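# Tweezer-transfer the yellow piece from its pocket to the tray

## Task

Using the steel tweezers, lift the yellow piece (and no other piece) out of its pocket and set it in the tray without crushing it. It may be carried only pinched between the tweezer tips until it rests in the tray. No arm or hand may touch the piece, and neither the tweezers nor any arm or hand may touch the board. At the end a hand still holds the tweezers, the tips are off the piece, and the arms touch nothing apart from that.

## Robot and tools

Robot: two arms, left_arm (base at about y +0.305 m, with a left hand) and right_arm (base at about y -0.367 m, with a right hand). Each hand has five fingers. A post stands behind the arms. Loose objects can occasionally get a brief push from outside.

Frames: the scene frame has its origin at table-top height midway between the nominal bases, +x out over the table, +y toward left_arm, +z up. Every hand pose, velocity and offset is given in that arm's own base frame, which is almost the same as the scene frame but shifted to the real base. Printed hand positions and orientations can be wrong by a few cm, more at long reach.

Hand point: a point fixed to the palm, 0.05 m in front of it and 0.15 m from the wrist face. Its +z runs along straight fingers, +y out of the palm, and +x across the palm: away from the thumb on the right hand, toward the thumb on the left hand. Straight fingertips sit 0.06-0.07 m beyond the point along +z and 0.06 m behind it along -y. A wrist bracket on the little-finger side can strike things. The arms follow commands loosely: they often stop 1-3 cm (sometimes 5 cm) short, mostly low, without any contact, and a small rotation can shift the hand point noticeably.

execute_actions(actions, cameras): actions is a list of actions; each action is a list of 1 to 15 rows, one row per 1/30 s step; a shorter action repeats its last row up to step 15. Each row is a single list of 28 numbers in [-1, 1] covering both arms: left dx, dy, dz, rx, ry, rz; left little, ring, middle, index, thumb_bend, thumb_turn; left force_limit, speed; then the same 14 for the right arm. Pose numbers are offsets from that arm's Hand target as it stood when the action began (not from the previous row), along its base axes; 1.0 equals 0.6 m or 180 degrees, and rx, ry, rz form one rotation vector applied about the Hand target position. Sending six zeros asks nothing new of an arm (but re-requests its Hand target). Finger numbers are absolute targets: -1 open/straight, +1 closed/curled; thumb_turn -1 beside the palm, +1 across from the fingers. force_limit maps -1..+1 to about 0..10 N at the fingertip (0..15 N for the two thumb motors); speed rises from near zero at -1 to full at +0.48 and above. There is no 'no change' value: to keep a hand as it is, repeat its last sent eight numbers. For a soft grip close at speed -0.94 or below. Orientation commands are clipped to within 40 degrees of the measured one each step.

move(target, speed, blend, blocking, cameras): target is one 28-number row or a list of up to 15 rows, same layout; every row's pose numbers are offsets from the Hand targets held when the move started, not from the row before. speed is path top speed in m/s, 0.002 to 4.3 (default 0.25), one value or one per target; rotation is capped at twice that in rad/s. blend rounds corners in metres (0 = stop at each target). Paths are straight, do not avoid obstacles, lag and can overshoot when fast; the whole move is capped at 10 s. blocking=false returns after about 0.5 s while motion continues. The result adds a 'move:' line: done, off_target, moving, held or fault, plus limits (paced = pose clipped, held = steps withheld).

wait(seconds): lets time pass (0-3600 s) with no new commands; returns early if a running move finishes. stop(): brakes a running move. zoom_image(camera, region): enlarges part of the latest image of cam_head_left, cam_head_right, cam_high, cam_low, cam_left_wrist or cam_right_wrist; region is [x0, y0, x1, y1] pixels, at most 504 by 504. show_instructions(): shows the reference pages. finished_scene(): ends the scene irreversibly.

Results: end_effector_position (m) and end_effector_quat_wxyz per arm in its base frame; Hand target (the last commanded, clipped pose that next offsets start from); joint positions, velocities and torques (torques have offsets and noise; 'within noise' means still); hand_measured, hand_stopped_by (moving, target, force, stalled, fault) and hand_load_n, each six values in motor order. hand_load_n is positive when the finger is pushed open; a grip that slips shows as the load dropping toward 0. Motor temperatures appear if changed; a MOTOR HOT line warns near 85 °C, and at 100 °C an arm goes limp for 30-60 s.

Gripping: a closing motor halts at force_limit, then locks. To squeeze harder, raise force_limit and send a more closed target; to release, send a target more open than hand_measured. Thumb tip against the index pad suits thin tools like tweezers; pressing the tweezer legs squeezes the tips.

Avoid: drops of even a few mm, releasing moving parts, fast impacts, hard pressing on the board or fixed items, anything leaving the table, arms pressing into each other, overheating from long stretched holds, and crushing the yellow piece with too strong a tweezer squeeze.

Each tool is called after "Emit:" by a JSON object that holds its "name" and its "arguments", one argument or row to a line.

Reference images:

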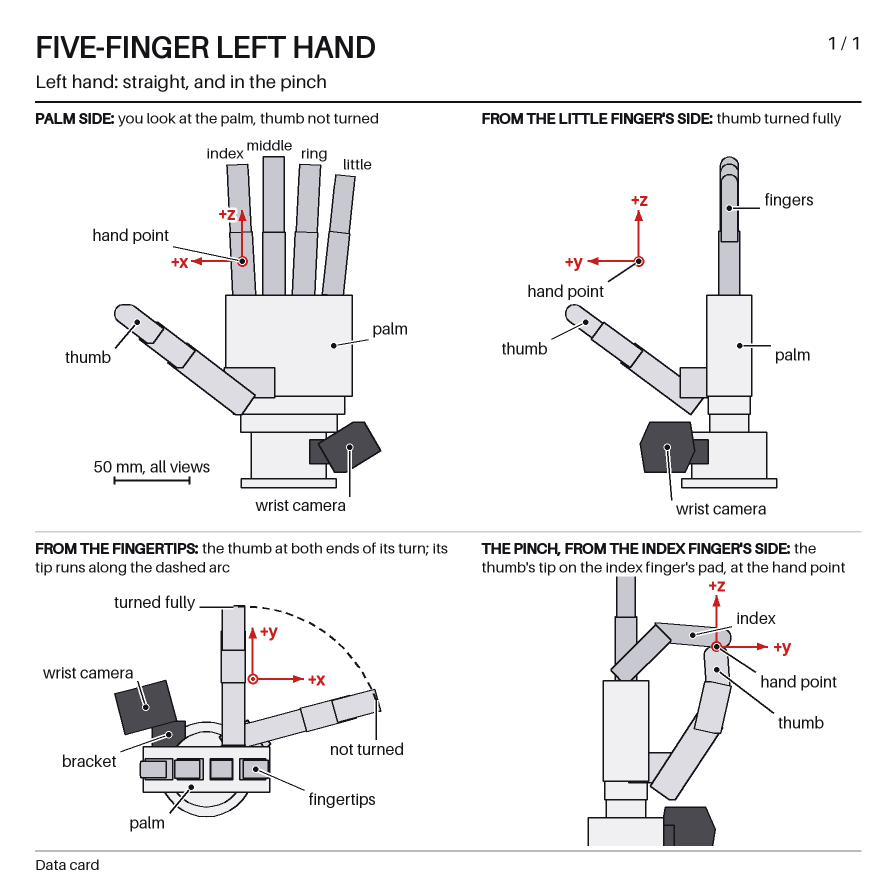

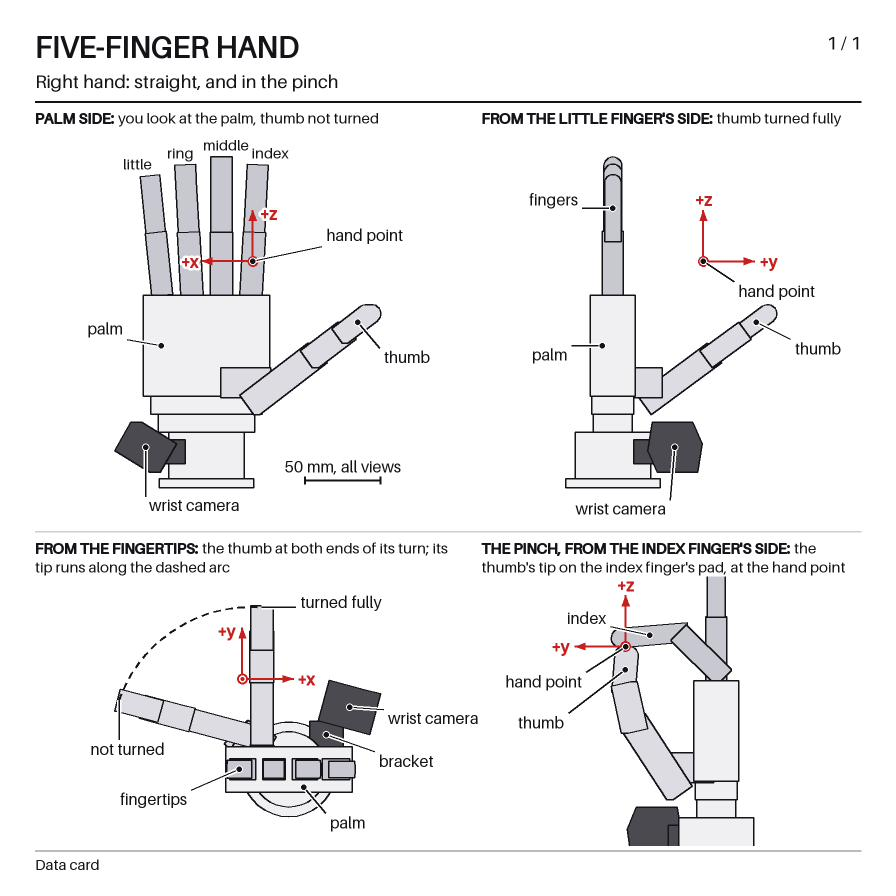

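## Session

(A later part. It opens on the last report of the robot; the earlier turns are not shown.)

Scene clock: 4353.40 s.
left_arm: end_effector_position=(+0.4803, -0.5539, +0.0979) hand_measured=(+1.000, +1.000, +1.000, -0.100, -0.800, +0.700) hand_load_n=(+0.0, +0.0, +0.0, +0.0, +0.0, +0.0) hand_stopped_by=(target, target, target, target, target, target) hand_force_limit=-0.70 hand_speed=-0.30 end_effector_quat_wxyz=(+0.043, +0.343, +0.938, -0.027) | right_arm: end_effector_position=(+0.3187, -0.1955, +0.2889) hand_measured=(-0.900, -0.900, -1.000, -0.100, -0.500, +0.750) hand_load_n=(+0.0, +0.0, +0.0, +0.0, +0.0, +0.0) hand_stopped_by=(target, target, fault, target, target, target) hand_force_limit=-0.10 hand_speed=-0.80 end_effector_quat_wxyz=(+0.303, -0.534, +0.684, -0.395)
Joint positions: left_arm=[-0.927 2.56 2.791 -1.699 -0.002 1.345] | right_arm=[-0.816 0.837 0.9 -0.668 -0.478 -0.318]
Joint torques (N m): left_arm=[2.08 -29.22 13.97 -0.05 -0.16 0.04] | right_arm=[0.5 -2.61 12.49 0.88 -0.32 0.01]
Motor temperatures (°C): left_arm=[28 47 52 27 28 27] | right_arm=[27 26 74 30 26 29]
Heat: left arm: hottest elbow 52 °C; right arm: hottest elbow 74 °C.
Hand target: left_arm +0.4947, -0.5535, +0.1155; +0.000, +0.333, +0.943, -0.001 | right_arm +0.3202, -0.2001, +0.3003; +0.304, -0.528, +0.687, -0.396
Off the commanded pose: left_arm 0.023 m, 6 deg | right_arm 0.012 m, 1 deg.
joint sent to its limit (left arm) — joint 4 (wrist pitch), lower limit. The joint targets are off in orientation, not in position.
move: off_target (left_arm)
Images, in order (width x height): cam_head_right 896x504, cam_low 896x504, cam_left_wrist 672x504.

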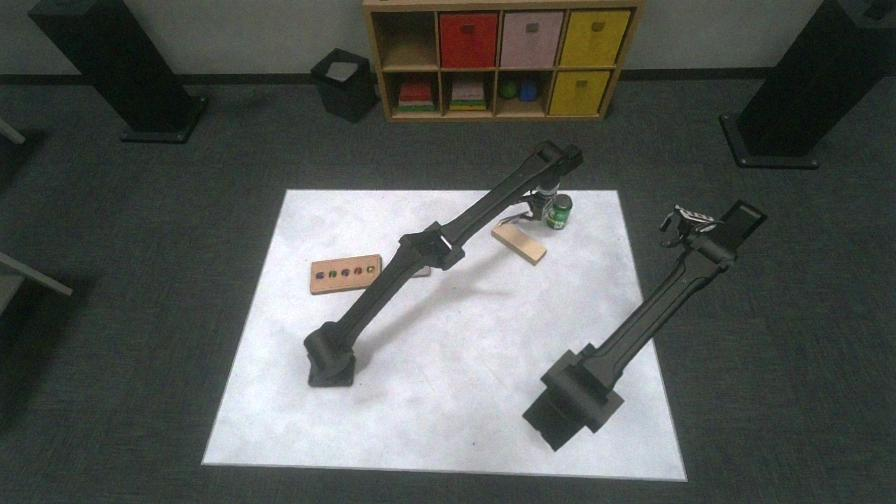

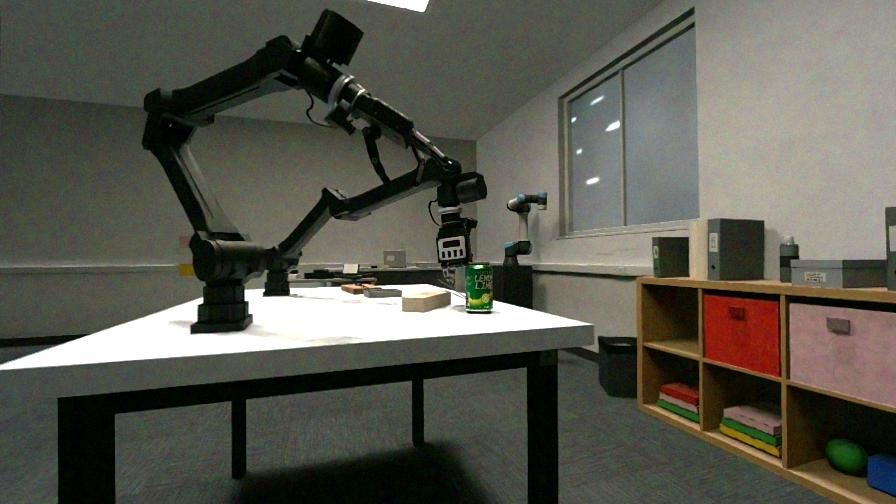

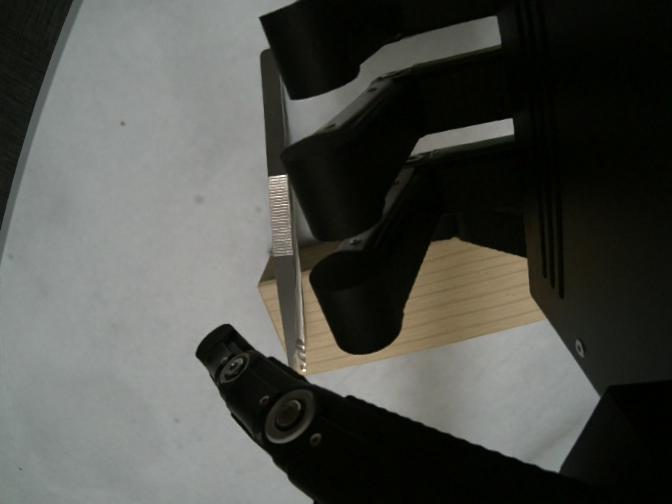

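Emit:
{"name": "move", "arguments": {
  "target": [
    [0.005,0.010,0,-0.0164,-0.015,0,1,1,1,-0.1,-0.8,0.7,-0.7,-0.3,0,0,0,0,0,0,-0.9,-0.9,-0.3,-0.1,-0.5,0.75,-0.1,-0.8],
    [0.005,0.010,-0.0625,-0.0164,-0.015,0,1,1,1,-0.1,-0.8,0.7,-0.7,-0.3,0,0,0,0,0,0,-0.9,-0.9,-0.3,-0.1,-0.5,0.75,-0.1,-0.8]
  ],
  "speed": 0.05,
  "cameras": ["cam_left_wrist","cam_low","cam_head_right"]
}}

Emit:
{"name": "zoom_image", "arguments": {
  "camera": "cam_head_right",
  "region": [470, 170, 582, 254]
}}

Emit:
{"name": "zoom_image", "arguments": {
  "camera": "cam_low",
  "region": [420, 255, 504, 318]
}}

Scene clock: 4443.73 s.
left_arm: end_effector_position=(+0.4837, -0.5473, +0.0616) hand_measured=(+1.000, +1.000, +1.000, -0.100, -0.800, +0.700) hand_load_n=(+0.0, +0.0, +0.0, +0.0, -0.5, +0.0) hand_stopped_by=(target, target, target, target, target, target) hand_force_limit=-0.70 hand_speed=-0.30 end_effector_quat_wxyz=(+0.022, +0.339, +0.940, -0.012) | right_arm: end_effector_position=(+0.3187, -0.1955, +0.2889) hand_measured=(-0.900, -0.900, -1.000, -0.100, -0.500, +0.750) hand_load_n=(+0.0, +0.0, +0.0, +0.0, +0.0, +0.0) hand_stopped_by=(target, target, fault, target, target, target) hand_force_limit=-0.10 hand_speed=-0.80 end_effector_quat_wxyz=(+0.303, -0.534, +0.684, -0.395)
Joint positions: left_arm=[-0.918 2.612 2.792 -1.701 -0.004 1.345] | right_arm=[-0.816 0.837 0.9 -0.668 -0.478 -0.318]
Joint torques (N m): left_arm=[2.08 -29.51 13.98 -0.03 -0.07 -0.04] | right_arm=[0.5 -2.55 12.51 0.87 -0.32 0.01]
Motor temperatures (°C): left_arm=[28 51 56 27 29 27] | right_arm=[27 26 74 30 26 29]
Heat: left arm: hottest elbow 56 °C; right arm: hottest elbow 74 °C.
Hand target: left_arm +0.4977, -0.5475, +0.0781; +0.031, +0.333, +0.942, -0.017 | right_arm +0.3202, -0.2001, +0.3003; +0.304, -0.528, +0.687, -0.396
Off the commanded pose: left_arm 0.022 m, 1 deg | right_arm 0.012 m, 1 deg.
joint sent to its limit (left arm) — joint 4 (wrist pitch), lower limit. The joint targets still meet the commanded pose.
move: off_target (left_arm)
Images, in order (width x height): cam_head_right 896x504, cam_low 896x504, cam_left_wrist 672x504.

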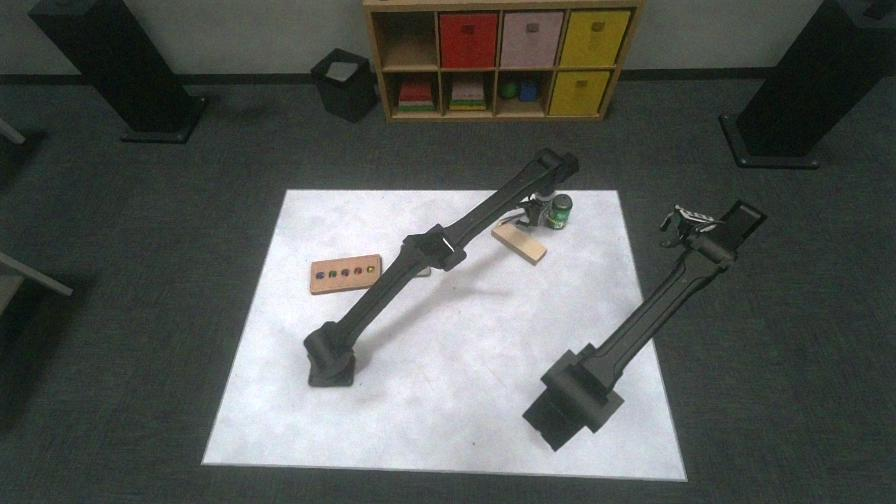

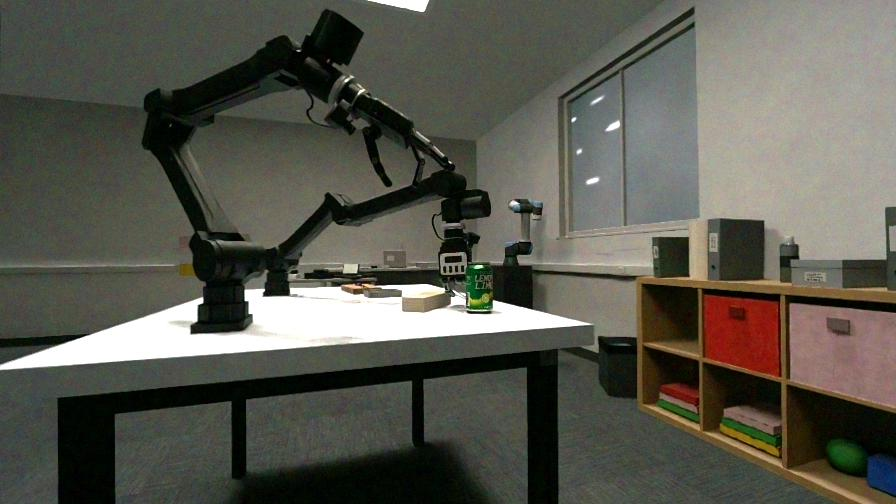

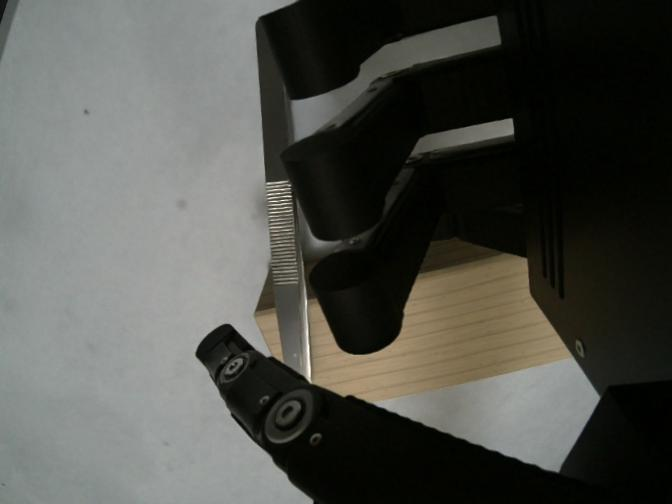

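Scaled by 4.500 from the camera's image (finer frame: 1280x720).

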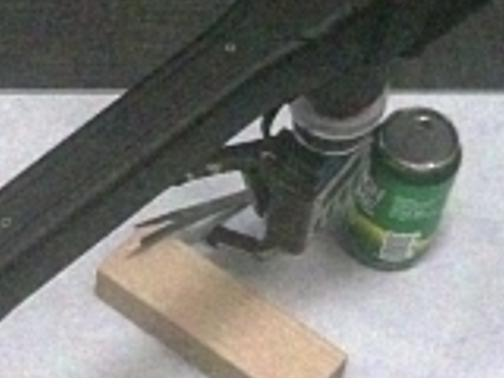

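Scaled by 6.000 from the camera's image (finer frame: 1280x720).

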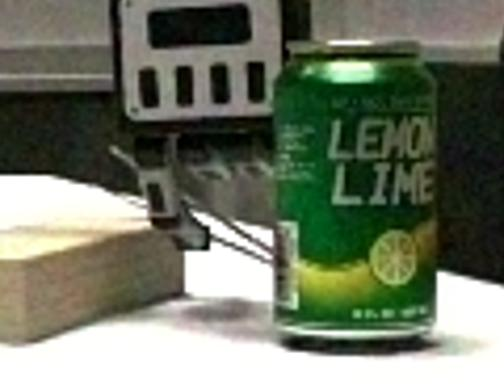

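Emit:
{"name": "zoom_image", "arguments": {
  "camera": "cam_left_wrist",
  "region": [200, 160, 560, 430]
}}

Scaled by 1.400 from the camera's image (finer frame: 960x720).

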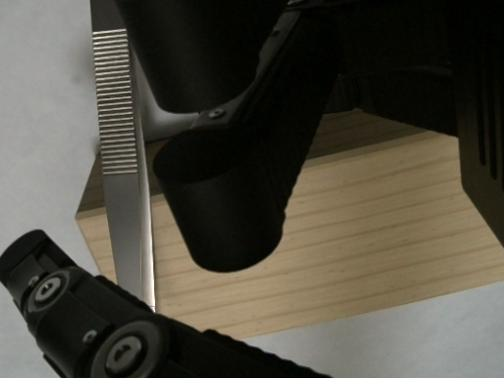

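Emit:
{"name": "move", "arguments": {
  "target": [
    [0,0,-0.036,0,0,0,1,1,1,-0.1,-0.8,0.7,-0.7,-0.3,0,0,0,0,0,0,-0.9,-0.9,-0.3,-0.1,-0.5,0.75,-0.1,-0.8]
  ],
  "speed": 0.04,
  "cameras": ["cam_left_wrist","cam_low"]
}}

Emit:
{"name": "zoom_image", "arguments": {
  "camera": "cam_low",
  "region": [420, 255, 504, 318]
}}

Emit:
{"name": "zoom_image", "arguments": {
  "camera": "cam_left_wrist",
  "region": [200, 160, 560, 430]
}}

Scene clock: 4476.40 s.
left_arm: end_effector_position=(+0.4828, -0.5461, +0.0469) hand_measured=(+1.000, +1.000, +1.000, -0.100, -0.800, +0.700) hand_load_n=(+0.0, +0.0, +0.0, +0.0, +0.0, +0.0) hand_stopped_by=(target, target, target, target, target, target) hand_force_limit=-0.70 hand_speed=-0.30 end_effector_quat_wxyz=(+0.013, +0.339, +0.941, -0.006) | right_arm: end_effector_position=(+0.3187, -0.1955, +0.2889) hand_measured=(-0.900, -0.900, -1.000, -0.100, -0.500, +0.750) hand_load_n=(-0.5, +0.0, +0.0, +0.0, -0.5, +0.0) hand_stopped_by=(target, target, fault, target, target, target) hand_force_limit=-0.10 hand_speed=-0.80 end_effector_quat_wxyz=(+0.303, -0.534, +0.684, -0.395)
Joint positions: left_arm=[-0.918 2.633 2.792 -1.701 -0.004 1.345] | right_arm=[-0.816 0.837 0.9 -0.668 -0.478 -0.318]
Joint torques (N m): left_arm=[2.37 -29.1 13.14 0.47 -0.04 -0.07] | right_arm=[0.5 -2.61 12.49 0.87 -0.32 0.01]
Motor temperatures (°C): left_arm=[28 49 56 27 28 27] | right_arm=[27 26 74 30 26 29]
Heat: left arm: hottest elbow 56 °C; right arm: hottest elbow 74 °C.
Hand target: left_arm +0.4977, -0.5475, +0.0564; +0.031, +0.333, +0.942, -0.017 | right_arm +0.3202, -0.2001, +0.3003; +0.304, -0.528, +0.687, -0.396
Off the commanded pose: left_arm 0.018 m, 2 deg | right_arm 0.012 m, 1 deg.
move: off_target (left_arm)
Images, in order (width x height): cam_low 896x504, cam_left_wrist 672x504.

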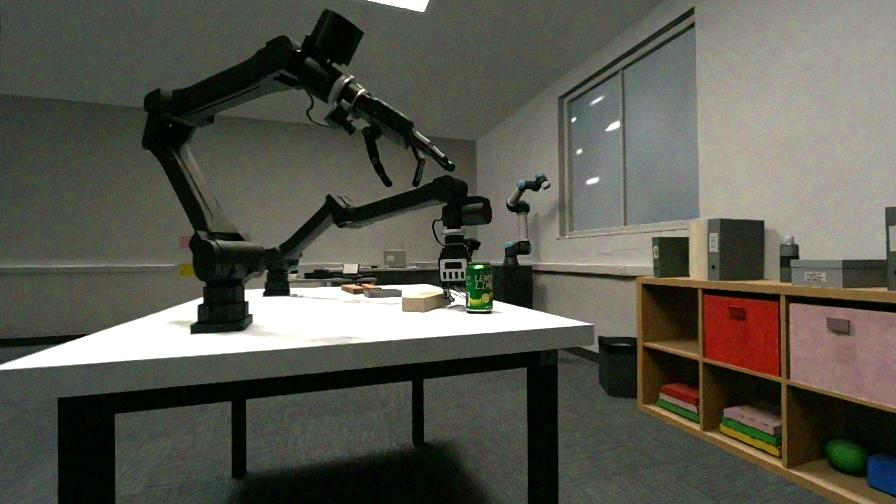

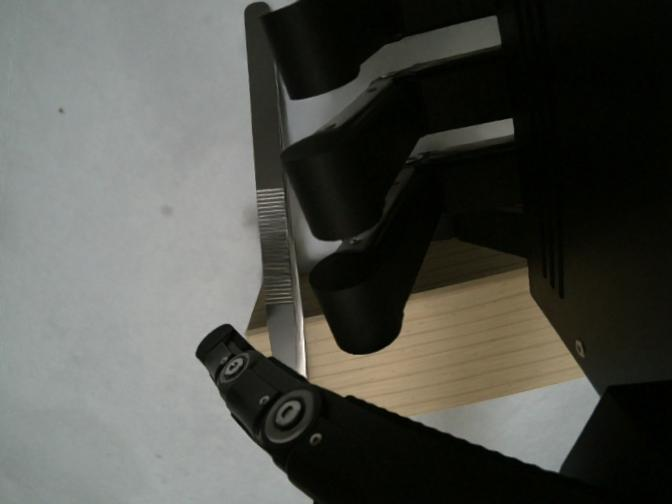

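Scaled by 6.000 from the camera's image (finer frame: 1280x720).

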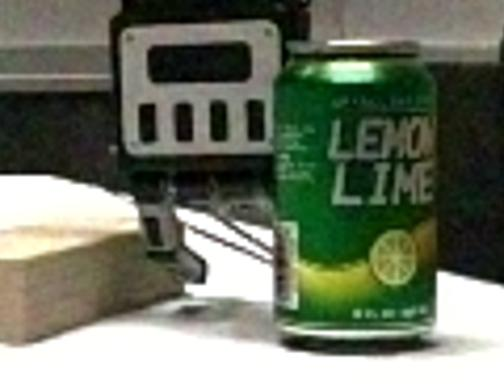

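Scaled by 1.400 from the camera's image (finer frame: 960x720).

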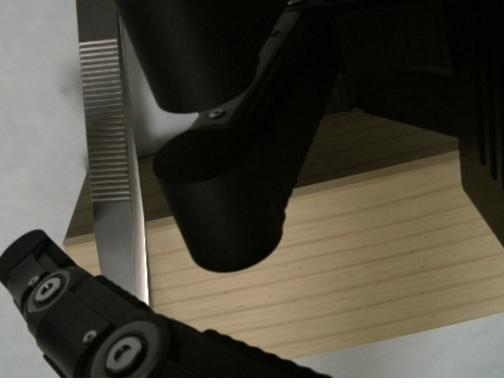

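Emit:
{"name": "move", "arguments": {
  "target": [
    [0,0,-0.014,0,0,0,1,1,1,-0.13,-0.8,0.7,-0.7,-0.6,0,0,0,0,0,0,-0.9,-0.9,-0.3,-0.1,-0.5,0.75,-0.1,-0.8]
  ],
  "speed": 0.04
}}

Scene clock: 4486.50 s.
left_arm: end_effector_position=(+0.4868, -0.5494, +0.0463) hand_measured=(+1.000, +1.000, +1.000, -0.130, -0.800, +0.700) hand_load_n=(+0.0, +0.0, +0.0, +0.0, +0.0, +0.0) hand_stopped_by=(target, target, target, target, target, target) hand_force_limit=-0.70 hand_speed=-0.60 end_effector_quat_wxyz=(+0.021, +0.338, +0.941, -0.012) | right_arm: end_effector_position=(+0.3187, -0.1955, +0.2889) hand_measured=(-0.900, -0.900, -1.000, -0.100, -0.500, +0.750) hand_load_n=(+0.0, +0.0, +0.0, +0.0, +0.0, +0.0) hand_stopped_by=(target, target, fault, target, target, target) hand_force_limit=-0.10 hand_speed=-0.80 end_effector_quat_wxyz=(+0.303, -0.534, +0.684, -0.395)
Joint positions: left_arm=[-0.917 2.633 2.792 -1.682 -0.004 1.345] | right_arm=[-0.816 0.837 0.9 -0.668 -0.478 -0.318]
Joint torques (N m): left_arm=[2.08 -29.86 10.13 0.88 -0.03 -0.11] | right_arm=[0.5 -2.55 12.48 0.87 -0.32 0.01]
Motor temperatures (°C): left_arm=[28 49 56 27 28 27] | right_arm=[27 26 74 30 26 29]
Heat: left arm: hottest elbow 56 °C; right arm: hottest elbow 74 °C.
Hand target: left_arm +0.4978, -0.5474, +0.0480; +0.031, +0.333, +0.942, -0.017 | right_arm +0.3202, -0.2001, +0.3003; +0.304, -0.528, +0.687, -0.396
Off the commanded pose: left_arm 0.011 m, 1 deg | right_arm 0.012 m, 1 deg.
move: off_target (left_arm)

Emit:
{"name": "move", "arguments": {
  "target": [
    [-0.0065,0.005,-0.018,0,0,0,1,1,1,-0.13,-0.8,0.7,-0.7,-0.6,0,0,0,0,0,0,-0.9,-0.9,-0.3,-0.1,-0.5,0.75,-0.1,-0.8]
  ],
  "speed": 0.04
}}

Scene clock: 4494.10 s.
left_arm: end_effector_position=(+0.4854, -0.5482, +0.0336) hand_measured=(+1.000, +1.000, +1.000, -0.130, -0.800, +0.700) hand_load_n=(+0.0, +0.0, +0.0, -2.5, +0.0, +0.0) hand_stopped_by=(target, target, target, target, target, target) hand_force_limit=-0.70 hand_speed=-0.60 end_effector_quat_wxyz=(+0.024, +0.339, +0.941, -0.012) | right_arm: end_effector_position=(+0.3187, -0.1955, +0.2889) hand_measured=(-0.900, -0.900, -1.000, -0.100, -0.500, +0.750) hand_load_n=(+0.0, +0.0, +0.0, +0.0, +0.0, +0.0) hand_stopped_by=(target, target, fault, target, target, target) hand_force_limit=-0.10 hand_speed=-0.80 end_effector_quat_wxyz=(+0.303, -0.534, +0.684, -0.395)
Joint positions: left_arm=[-0.917 2.581 2.658 -1.594 -0.005 1.345] | right_arm=[-0.816 0.837 0.9 -0.668 -0.478 -0.318]
Joint torques (N m): left_arm=[1.85 -30.56 8.66 0.76 0.01 -0.12] | right_arm=[0.5 -2.55 12.49 0.87 -0.32 0.01]
Motor temperatures (°C): left_arm=[28 49 54 27 28 27] | right_arm=[27 26 74 30 26 29]
Heat: left arm: hottest elbow 54 °C; right arm: hottest elbow 74 °C.
Hand target: left_arm +0.4938, -0.5445, +0.0372; +0.031, +0.333, +0.942, -0.017 | right_arm +0.3202, -0.2001, +0.3003; +0.304, -0.528, +0.687, -0.396
Off the commanded pose: left_arm 0.010 m, 1 deg | right_arm 0.012 m, 1 deg.
move: done

Emit:
{"name": "move", "arguments": {
  "target": [
    [0,0,0.008,0,0,0,1,1,1,-0.05,-0.8,0.7,-0.7,-0.6,0,0,0,0,0,0,-0.9,-0.9,-0.3,-0.1,-0.5,0.75,-0.1,-0.8],
    [0.014,0.017,0.008,0,0,0,1,1,1,-0.05,-0.8,0.7,-0.7,-0.6,0,0,0,0,0,0,-0.9,-0.9,-0.3,-0.1,-0.5,0.75,-0.1,-0.8]
  ],
  "speed": 0.03,
  "cameras": ["cam_left_wrist","cam_low"]
}}

Emit:
{"name": "zoom_image", "arguments": {
  "camera": "cam_low",
  "region": [420, 255, 504, 318]
}}

Emit:
{"name": "zoom_image", "arguments": {
  "camera": "cam_left_wrist",
  "region": [200, 160, 560, 430]
}}

Scene clock: 4510.43 s.
left_arm: end_effector_position=(+0.4880, -0.5405, +0.0294) hand_measured=(+1.000, +1.000, +1.000, -0.050, -0.800, +0.700) hand_load_n=(+0.0, +0.0, +0.0, -0.5, +0.0, +0.0) hand_stopped_by=(target, target, target, target, target, target) hand_force_limit=-0.70 hand_speed=-0.60 end_effector_quat_wxyz=(+0.018, +0.334, +0.942, -0.010) | right_arm: end_effector_position=(+0.3187, -0.1955, +0.2889) hand_measured=(-0.900, -0.900, -1.000, -0.100, -0.500, +0.750) hand_load_n=(+0.0, +0.0, +0.0, +0.0, +0.0, +0.0) hand_stopped_by=(target, target, fault, target, target, target) hand_force_limit=-0.10 hand_speed=-0.80 end_effector_quat_wxyz=(+0.303, -0.534, +0.684, -0.395)
Joint positions: left_arm=[-0.908 2.571 2.627 -1.584 -0.003 1.345] | right_arm=[-0.816 0.837 0.9 -0.668 -0.478 -0.318]
Joint torques (N m): left_arm=[2.43 -31.68 9.06 0.65 -0.04 0.08] | right_arm=[0.44 -2.61 12.49 0.87 -0.32 0.01]
Motor temperatures (°C): left_arm=[28 48 51 27 28 27] | right_arm=[27 26 74 30 26 29]
Heat: left arm: hottest elbow 51 °C; right arm: hottest elbow 74 °C.
Hand target: left_arm +0.5024, -0.5342, +0.0421; +0.031, +0.333, +0.942, -0.017 | right_arm +0.3202, -0.2001, +0.3003; +0.304, -0.528, +0.687, -0.396
Off the commanded pose: left_arm 0.020 m, 2 deg | right_arm 0.012 m, 1 deg.
move: off_target (left_arm)
Images, in order (width x height): cam_low 896x504, cam_left_wrist 672x504.

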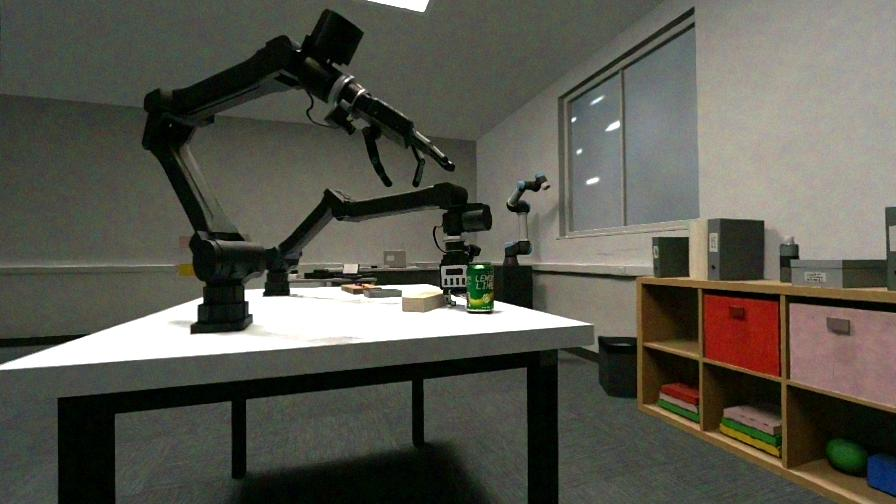

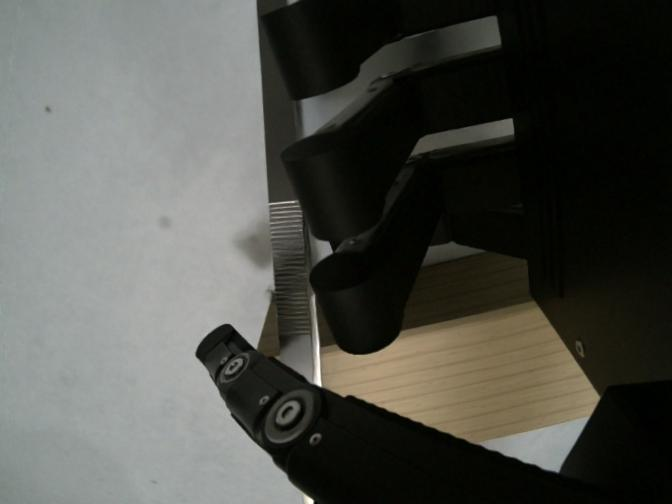

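Scaled by 6.000 from the camera's image (finer frame: 1280x720).

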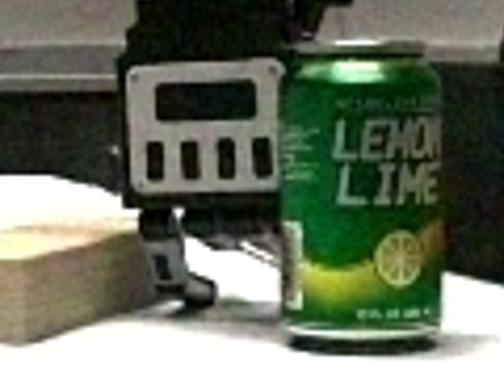

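Scaled by 1.400 from the camera's image (finer frame: 960x720).

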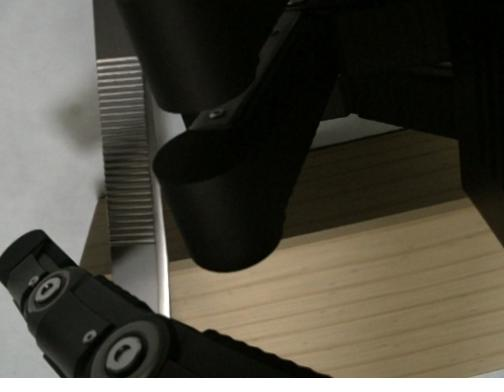

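Emit:
{"name": "move", "arguments": {
  "target": [
    [0,0,0.022,0,0,0,1,1,1,-0.05,-0.8,0.7,-0.7,-0.6,0,0,0,0,0,0,-0.9,-0.9,-0.3,-0.1,-0.5,0.75,-0.1,-0.8]
  ],
  "speed": 0.03
}}

Scene clock: 4528.87 s.
left_arm: end_effector_position=(+0.4886, -0.5353, +0.0298) hand_measured=(+1.000, +1.000, +1.000, -0.050, -0.800, +0.700) hand_load_n=(+0.0, +0.0, +0.0, +0.0, +0.0, +0.0) hand_stopped_by=(target, target, target, target, target, target) hand_force_limit=-0.70 hand_speed=-0.60 end_effector_quat_wxyz=(+0.013, +0.333, +0.943, -0.007) | right_arm: end_effector_position=(+0.3187, -0.1955, +0.2889) hand_measured=(-0.900, -0.900, -1.000, -0.100, -0.500, +0.750) hand_load_n=(+0.0, +0.0, +0.0, +0.0, +0.0, +0.0) hand_stopped_by=(target, target, fault, target, target, target) hand_force_limit=-0.10 hand_speed=-0.80 end_effector_quat_wxyz=(+0.303, -0.534, +0.684, -0.395)
Joint positions: left_arm=[-0.903 2.571 2.627 -1.598 -0.003 1.347] | right_arm=[-0.816 0.837 0.9 -0.668 -0.478 -0.318]
Joint torques (N m): left_arm=[2.08 -30.92 12.31 -0.13 -0.05 0.05] | right_arm=[0.5 -2.55 12.49 0.87 -0.32 0.01]
Motor temperatures (°C): left_arm=[28 47 49 27 28 27] | right_arm=[27 26 74 30 26 29]
Heat: left arm: hottest elbow 49 °C; right arm: hottest elbow 74 °C.
Hand target: left_arm +0.5024, -0.5342, +0.0553; +0.031, +0.333, +0.942, -0.017 | right_arm +0.3202, -0.2001, +0.3003; +0.304, -0.528, +0.687, -0.396
Off the commanded pose: left_arm 0.029 m, 2 deg | right_arm 0.012 m, 1 deg.
move: off_target (left_arm)

Emit:
{"name": "move", "arguments": {
  "target": [
    [0,0,0.02,0,0,0,1,1,1,-0.05,-0.8,0.7,-0.7,-0.6,0,0,0,0,0,0,-0.9,-0.9,-0.3,-0.1,-0.5,0.75,-0.1,-0.8]
  ],
  "speed": 0.03,
  "cameras": ["cam_left_wrist","cam_low"]
}}

Emit:
{"name": "zoom_image", "arguments": {
  "camera": "cam_low",
  "region": [420, 255, 504, 318]
}}

Scene clock: 4535.60 s.
left_arm: end_effector_position=(+0.4860, -0.5320, +0.0391) hand_measured=(+1.000, +1.000, +1.000, -0.050, -0.800, +0.700) hand_load_n=(+0.0, +0.0, +0.0, +0.0, +0.0, +0.0) hand_stopped_by=(target, target, target, target, target, target) hand_force_limit=-0.70 hand_speed=-0.60 end_effector_quat_wxyz=(+0.007, +0.333, +0.943, -0.003) | right_arm: end_effector_position=(+0.3187, -0.1955, +0.2889) hand_measured=(-0.900, -0.900, -1.000, -0.100, -0.500, +0.750) hand_load_n=(+0.0, +0.0, +0.0, +0.0, +0.0, +0.0) hand_stopped_by=(target, target, fault, target, target, target) hand_force_limit=-0.10 hand_speed=-0.80 end_effector_quat_wxyz=(+0.303, -0.534, +0.684, -0.395)
Joint positions: left_arm=[-0.903 2.571 2.65 -1.634 -0.003 1.347] | right_arm=[-0.816 0.837 0.9 -0.668 -0.478 -0.318]
Joint torques (N m): left_arm=[2.14 -30.68 14.04 -0.06 -0.06 0.06] | right_arm=[0.5 -2.55 12.51 0.85 -0.32 0]
Motor temperatures (°C): left_arm=[28 47 49 27 28 27] | right_arm=[27 26 74 30 26 29]
Heat: left arm: hottest elbow 49 °C; right arm: hottest elbow 74 °C.
Hand target: left_arm +0.5024, -0.5342, +0.0673; +0.031, +0.333, +0.942, -0.017 | right_arm +0.3202, -0.2001, +0.3003; +0.304, -0.528, +0.687, -0.396
Off the commanded pose: left_arm 0.033 m, 3 deg | right_arm 0.012 m, 1 deg.
move: off_target (left_arm)
Images, in order (width x height): cam_low 896x504, cam_left_wrist 672x504.

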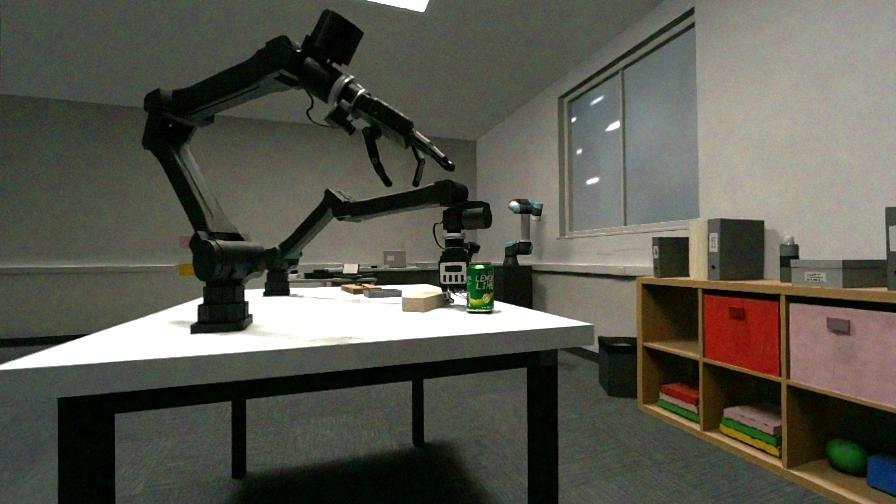

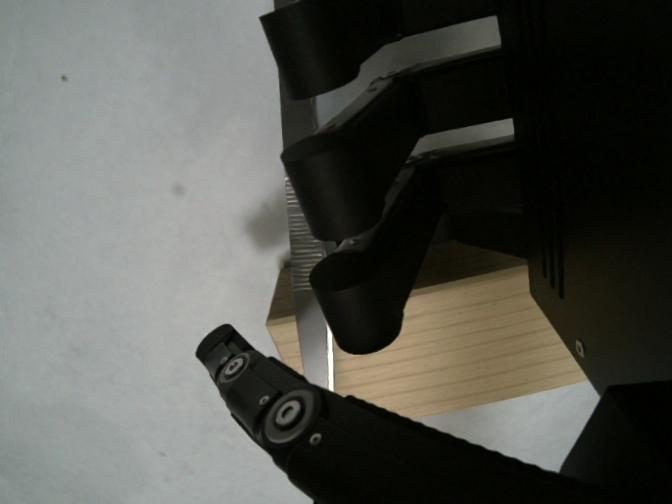

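Scaled by 6.000 from the camera's image (finer frame: 1280x720).

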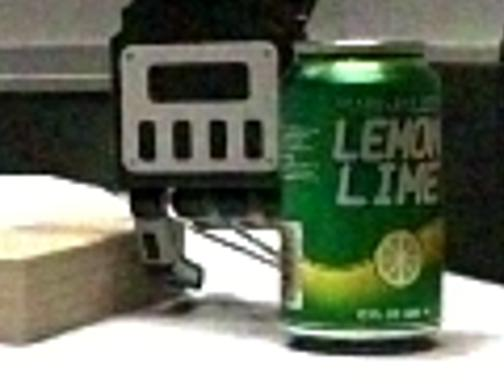

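Emit:
{"name": "move", "arguments": {
  "target": [
    [0.011,0.014,0,0,0,0,1,1,1,-0.05,-0.8,0.7,-0.7,-0.6,0,0,0,0,0,0,-0.9,-0.9,-0.3,-0.1,-0.5,0.75,-0.1,-0.8]
  ],
  "speed": 0.03,
  "cameras": ["cam_left_wrist","cam_low"]
}}

Emit:
{"name": "zoom_image", "arguments": {
  "camera": "cam_low",
  "region": [420, 255, 504, 318]
}}

Emit:
{"name": "zoom_image", "arguments": {
  "camera": "cam_left_wrist",
  "region": [200, 160, 560, 430]
}}

Scene clock: 4550.57 s.
left_arm: end_effector_position=(+0.4957, -0.5239, +0.0391) hand_measured=(+1.000, +1.000, +1.000, -0.050, -0.800, +0.700) hand_load_n=(+0.0, +0.0, +0.0, +0.0, +0.0, +0.0) hand_stopped_by=(target, target, target, target, target, target) hand_force_limit=-0.70 hand_speed=-0.60 end_effector_quat_wxyz=(+0.007, +0.331, +0.944, -0.003) | right_arm: end_effector_position=(+0.3187, -0.1955, +0.2889) hand_measured=(-0.900, -0.900, -1.000, -0.100, -0.500, +0.750) hand_load_n=(+0.0, +0.0, +0.0, +0.0, +0.0, +0.0) hand_stopped_by=(target, target, fault, target, target, target) hand_force_limit=-0.10 hand_speed=-0.80 end_effector_quat_wxyz=(+0.303, -0.534, +0.684, -0.395)
Joint positions: left_arm=[-0.886 2.571 2.65 -1.634 -0.003 1.36] | right_arm=[-0.816 0.837 0.9 -0.668 -0.478 -0.318]
Joint torques (N m): left_arm=[1.55 -32.09 11.78 0.31 -0.03 0.04] | right_arm=[0.5 -2.61 12.49 0.88 -0.32 0.01]
Motor temperatures (°C): left_arm=[28 46 51 27 28 27] | right_arm=[27 26 74 30 26 29]
Heat: left arm: hottest elbow 51 °C; right arm: hottest elbow 74 °C.
Hand target: left_arm +0.5090, -0.5258, +0.0673; +0.031, +0.333, +0.942, -0.017 | right_arm +0.3202, -0.2001, +0.3003; +0.304, -0.528, +0.687, -0.396
Off the commanded pose: left_arm 0.031 m, 3 deg | right_arm 0.012 m, 1 deg.
move: off_target (left_arm)
Images, in order (width x height): cam_low 896x504, cam_left_wrist 672x504.

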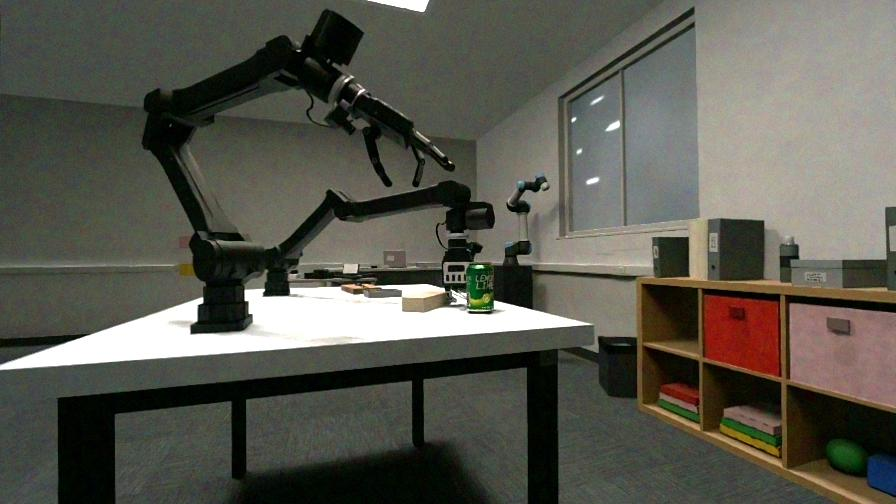

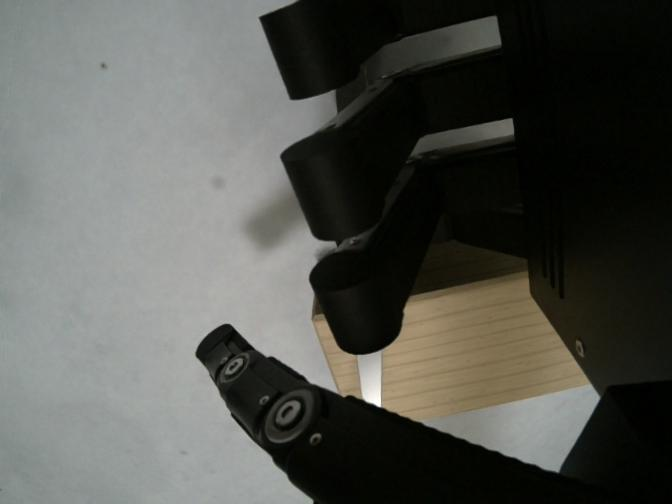

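Scaled by 6.000 from the camera's image (finer frame: 1280x720).

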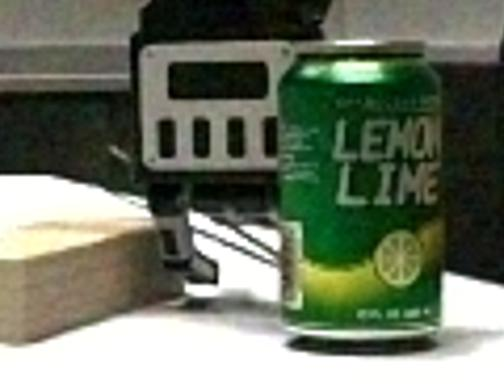

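Scaled by 1.400 from the camera's image (finer frame: 960x720).

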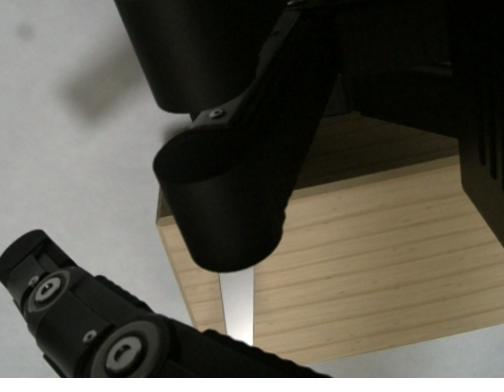

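Emit:
{"name": "execute_actions", "arguments": {
  "actions": []
}}

Scene clock: 4596.90 s.
left_arm: end_effector_position=(+0.4958, -0.5239, +0.0391) hand_measured=(+1.000, +1.000, +1.000, -0.050, -0.800, +0.700) hand_load_n=(+0.0, +0.0, +0.0, +0.0, +0.0, +0.0) hand_stopped_by=(target, target, target, target, target, target) hand_force_limit=-0.70 hand_speed=-0.60 end_effector_quat_wxyz=(+0.007, +0.331, +0.944, -0.003) | right_arm: end_effector_position=(+0.3187, -0.1955, +0.2889) hand_measured=(-0.900, -0.900, -1.000, -0.100, -0.500, +0.750) hand_load_n=(+0.0, +0.0, +0.0, +0.0, +0.0, +0.0) hand_stopped_by=(target, target, fault, target, target, target) hand_force_limit=-0.10 hand_speed=-0.80 end_effector_quat_wxyz=(+0.303, -0.534, +0.684, -0.395)
Joint positions: left_arm=[-0.886 2.571 2.65 -1.634 -0.003 1.36] | right_arm=[-0.816 0.837 0.9 -0.668 -0.478 -0.318]
Joint velocities: within noise
Joint torques (N m): left_arm=[1.67 -31.85 11.86 0.21 -0.02 0.1] | right_arm=[0.5 -2.55 12.48 0.88 -0.32 0.01]
Motor temperatures (°C): left_arm=[28 46 51 27 28 27] | right_arm=[27 26 74 30 26 29]
Heat: left arm: hottest elbow 51 °C; right arm: hottest elbow 74 °C.
Hand target: left_arm +0.5090, -0.5258, +0.0673; +0.031, +0.333, +0.942, -0.017 | right_arm +0.3202, -0.2001, +0.3003; +0.304, -0.528, +0.687, -0.396
Off the commanded pose: left_arm 0.031 m, 3 deg | right_arm 0.012 m, 1 deg.

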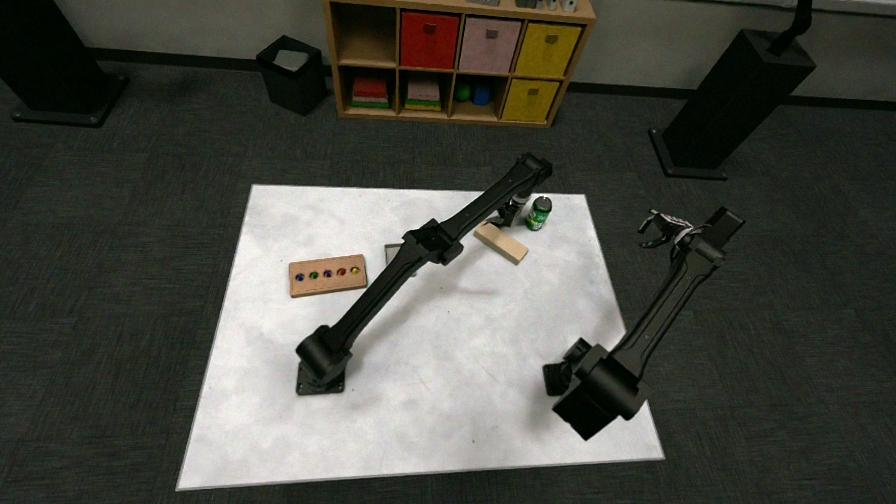

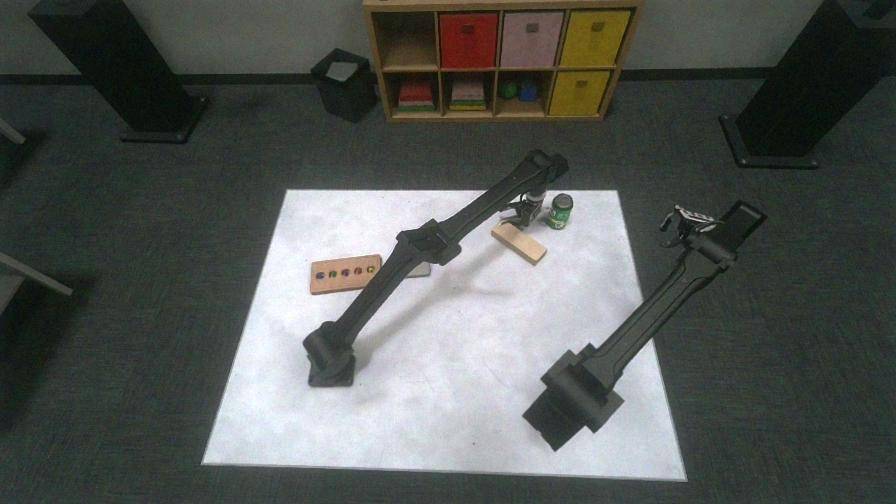

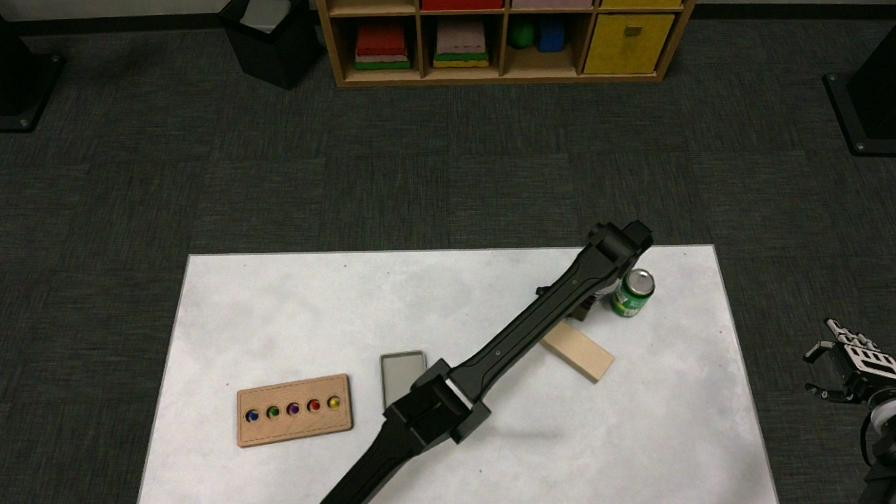

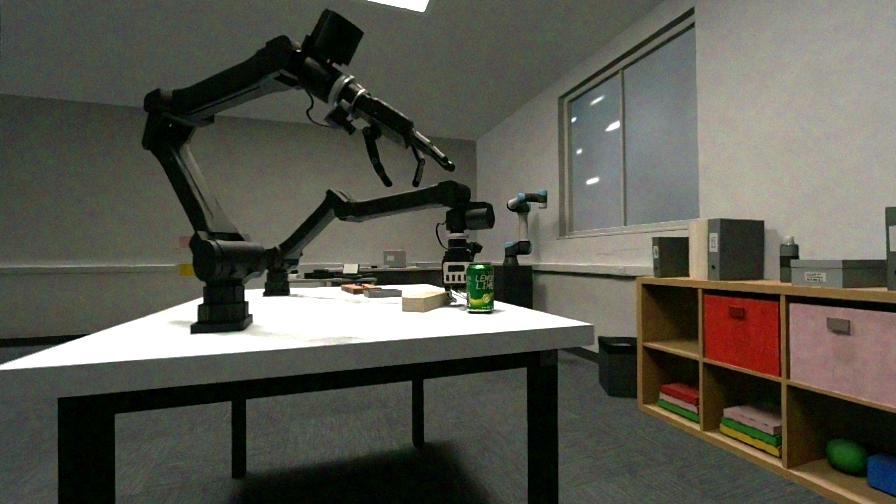

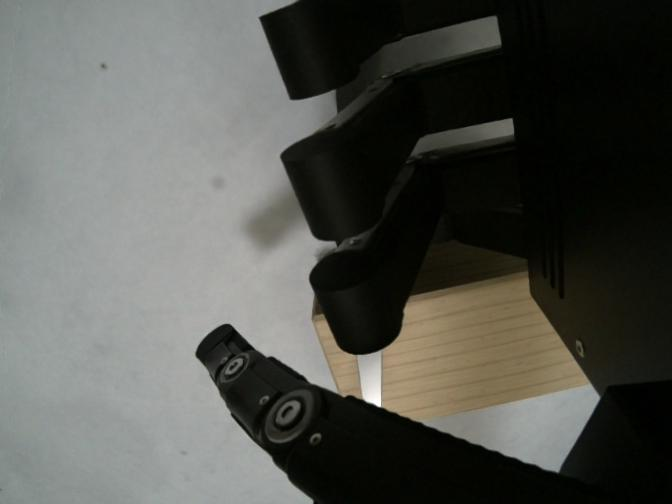

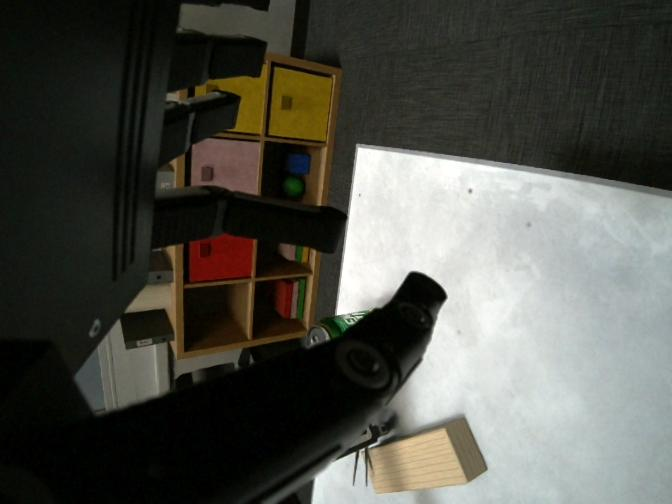

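Emit:
{"name": "zoom_image", "arguments": {
  "camera": "cam_right_wrist",
  "region": [310, 400, 450, 504]
}}

Emit:
{"name": "zoom_image", "arguments": {
  "camera": "cam_low",
  "region": [420, 255, 504, 318]
}}

Scaled by 3.600 from the camera's image (finer frame: 960x720).

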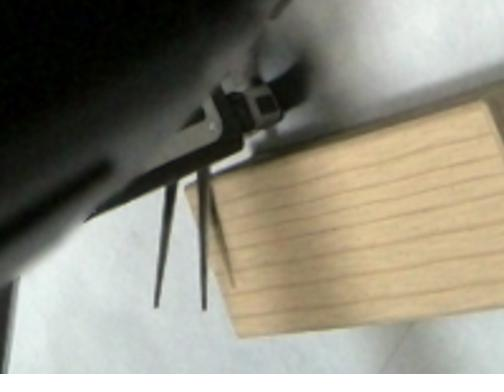

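Scaled by 6.000 from the camera's image (finer frame: 1280x720).

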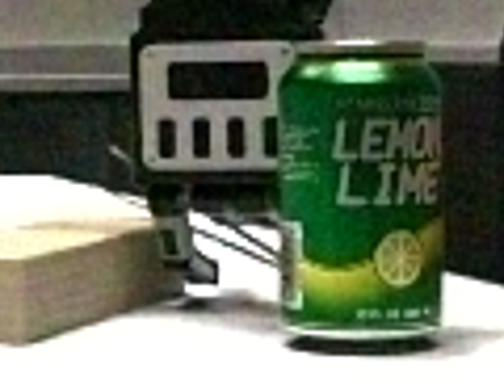

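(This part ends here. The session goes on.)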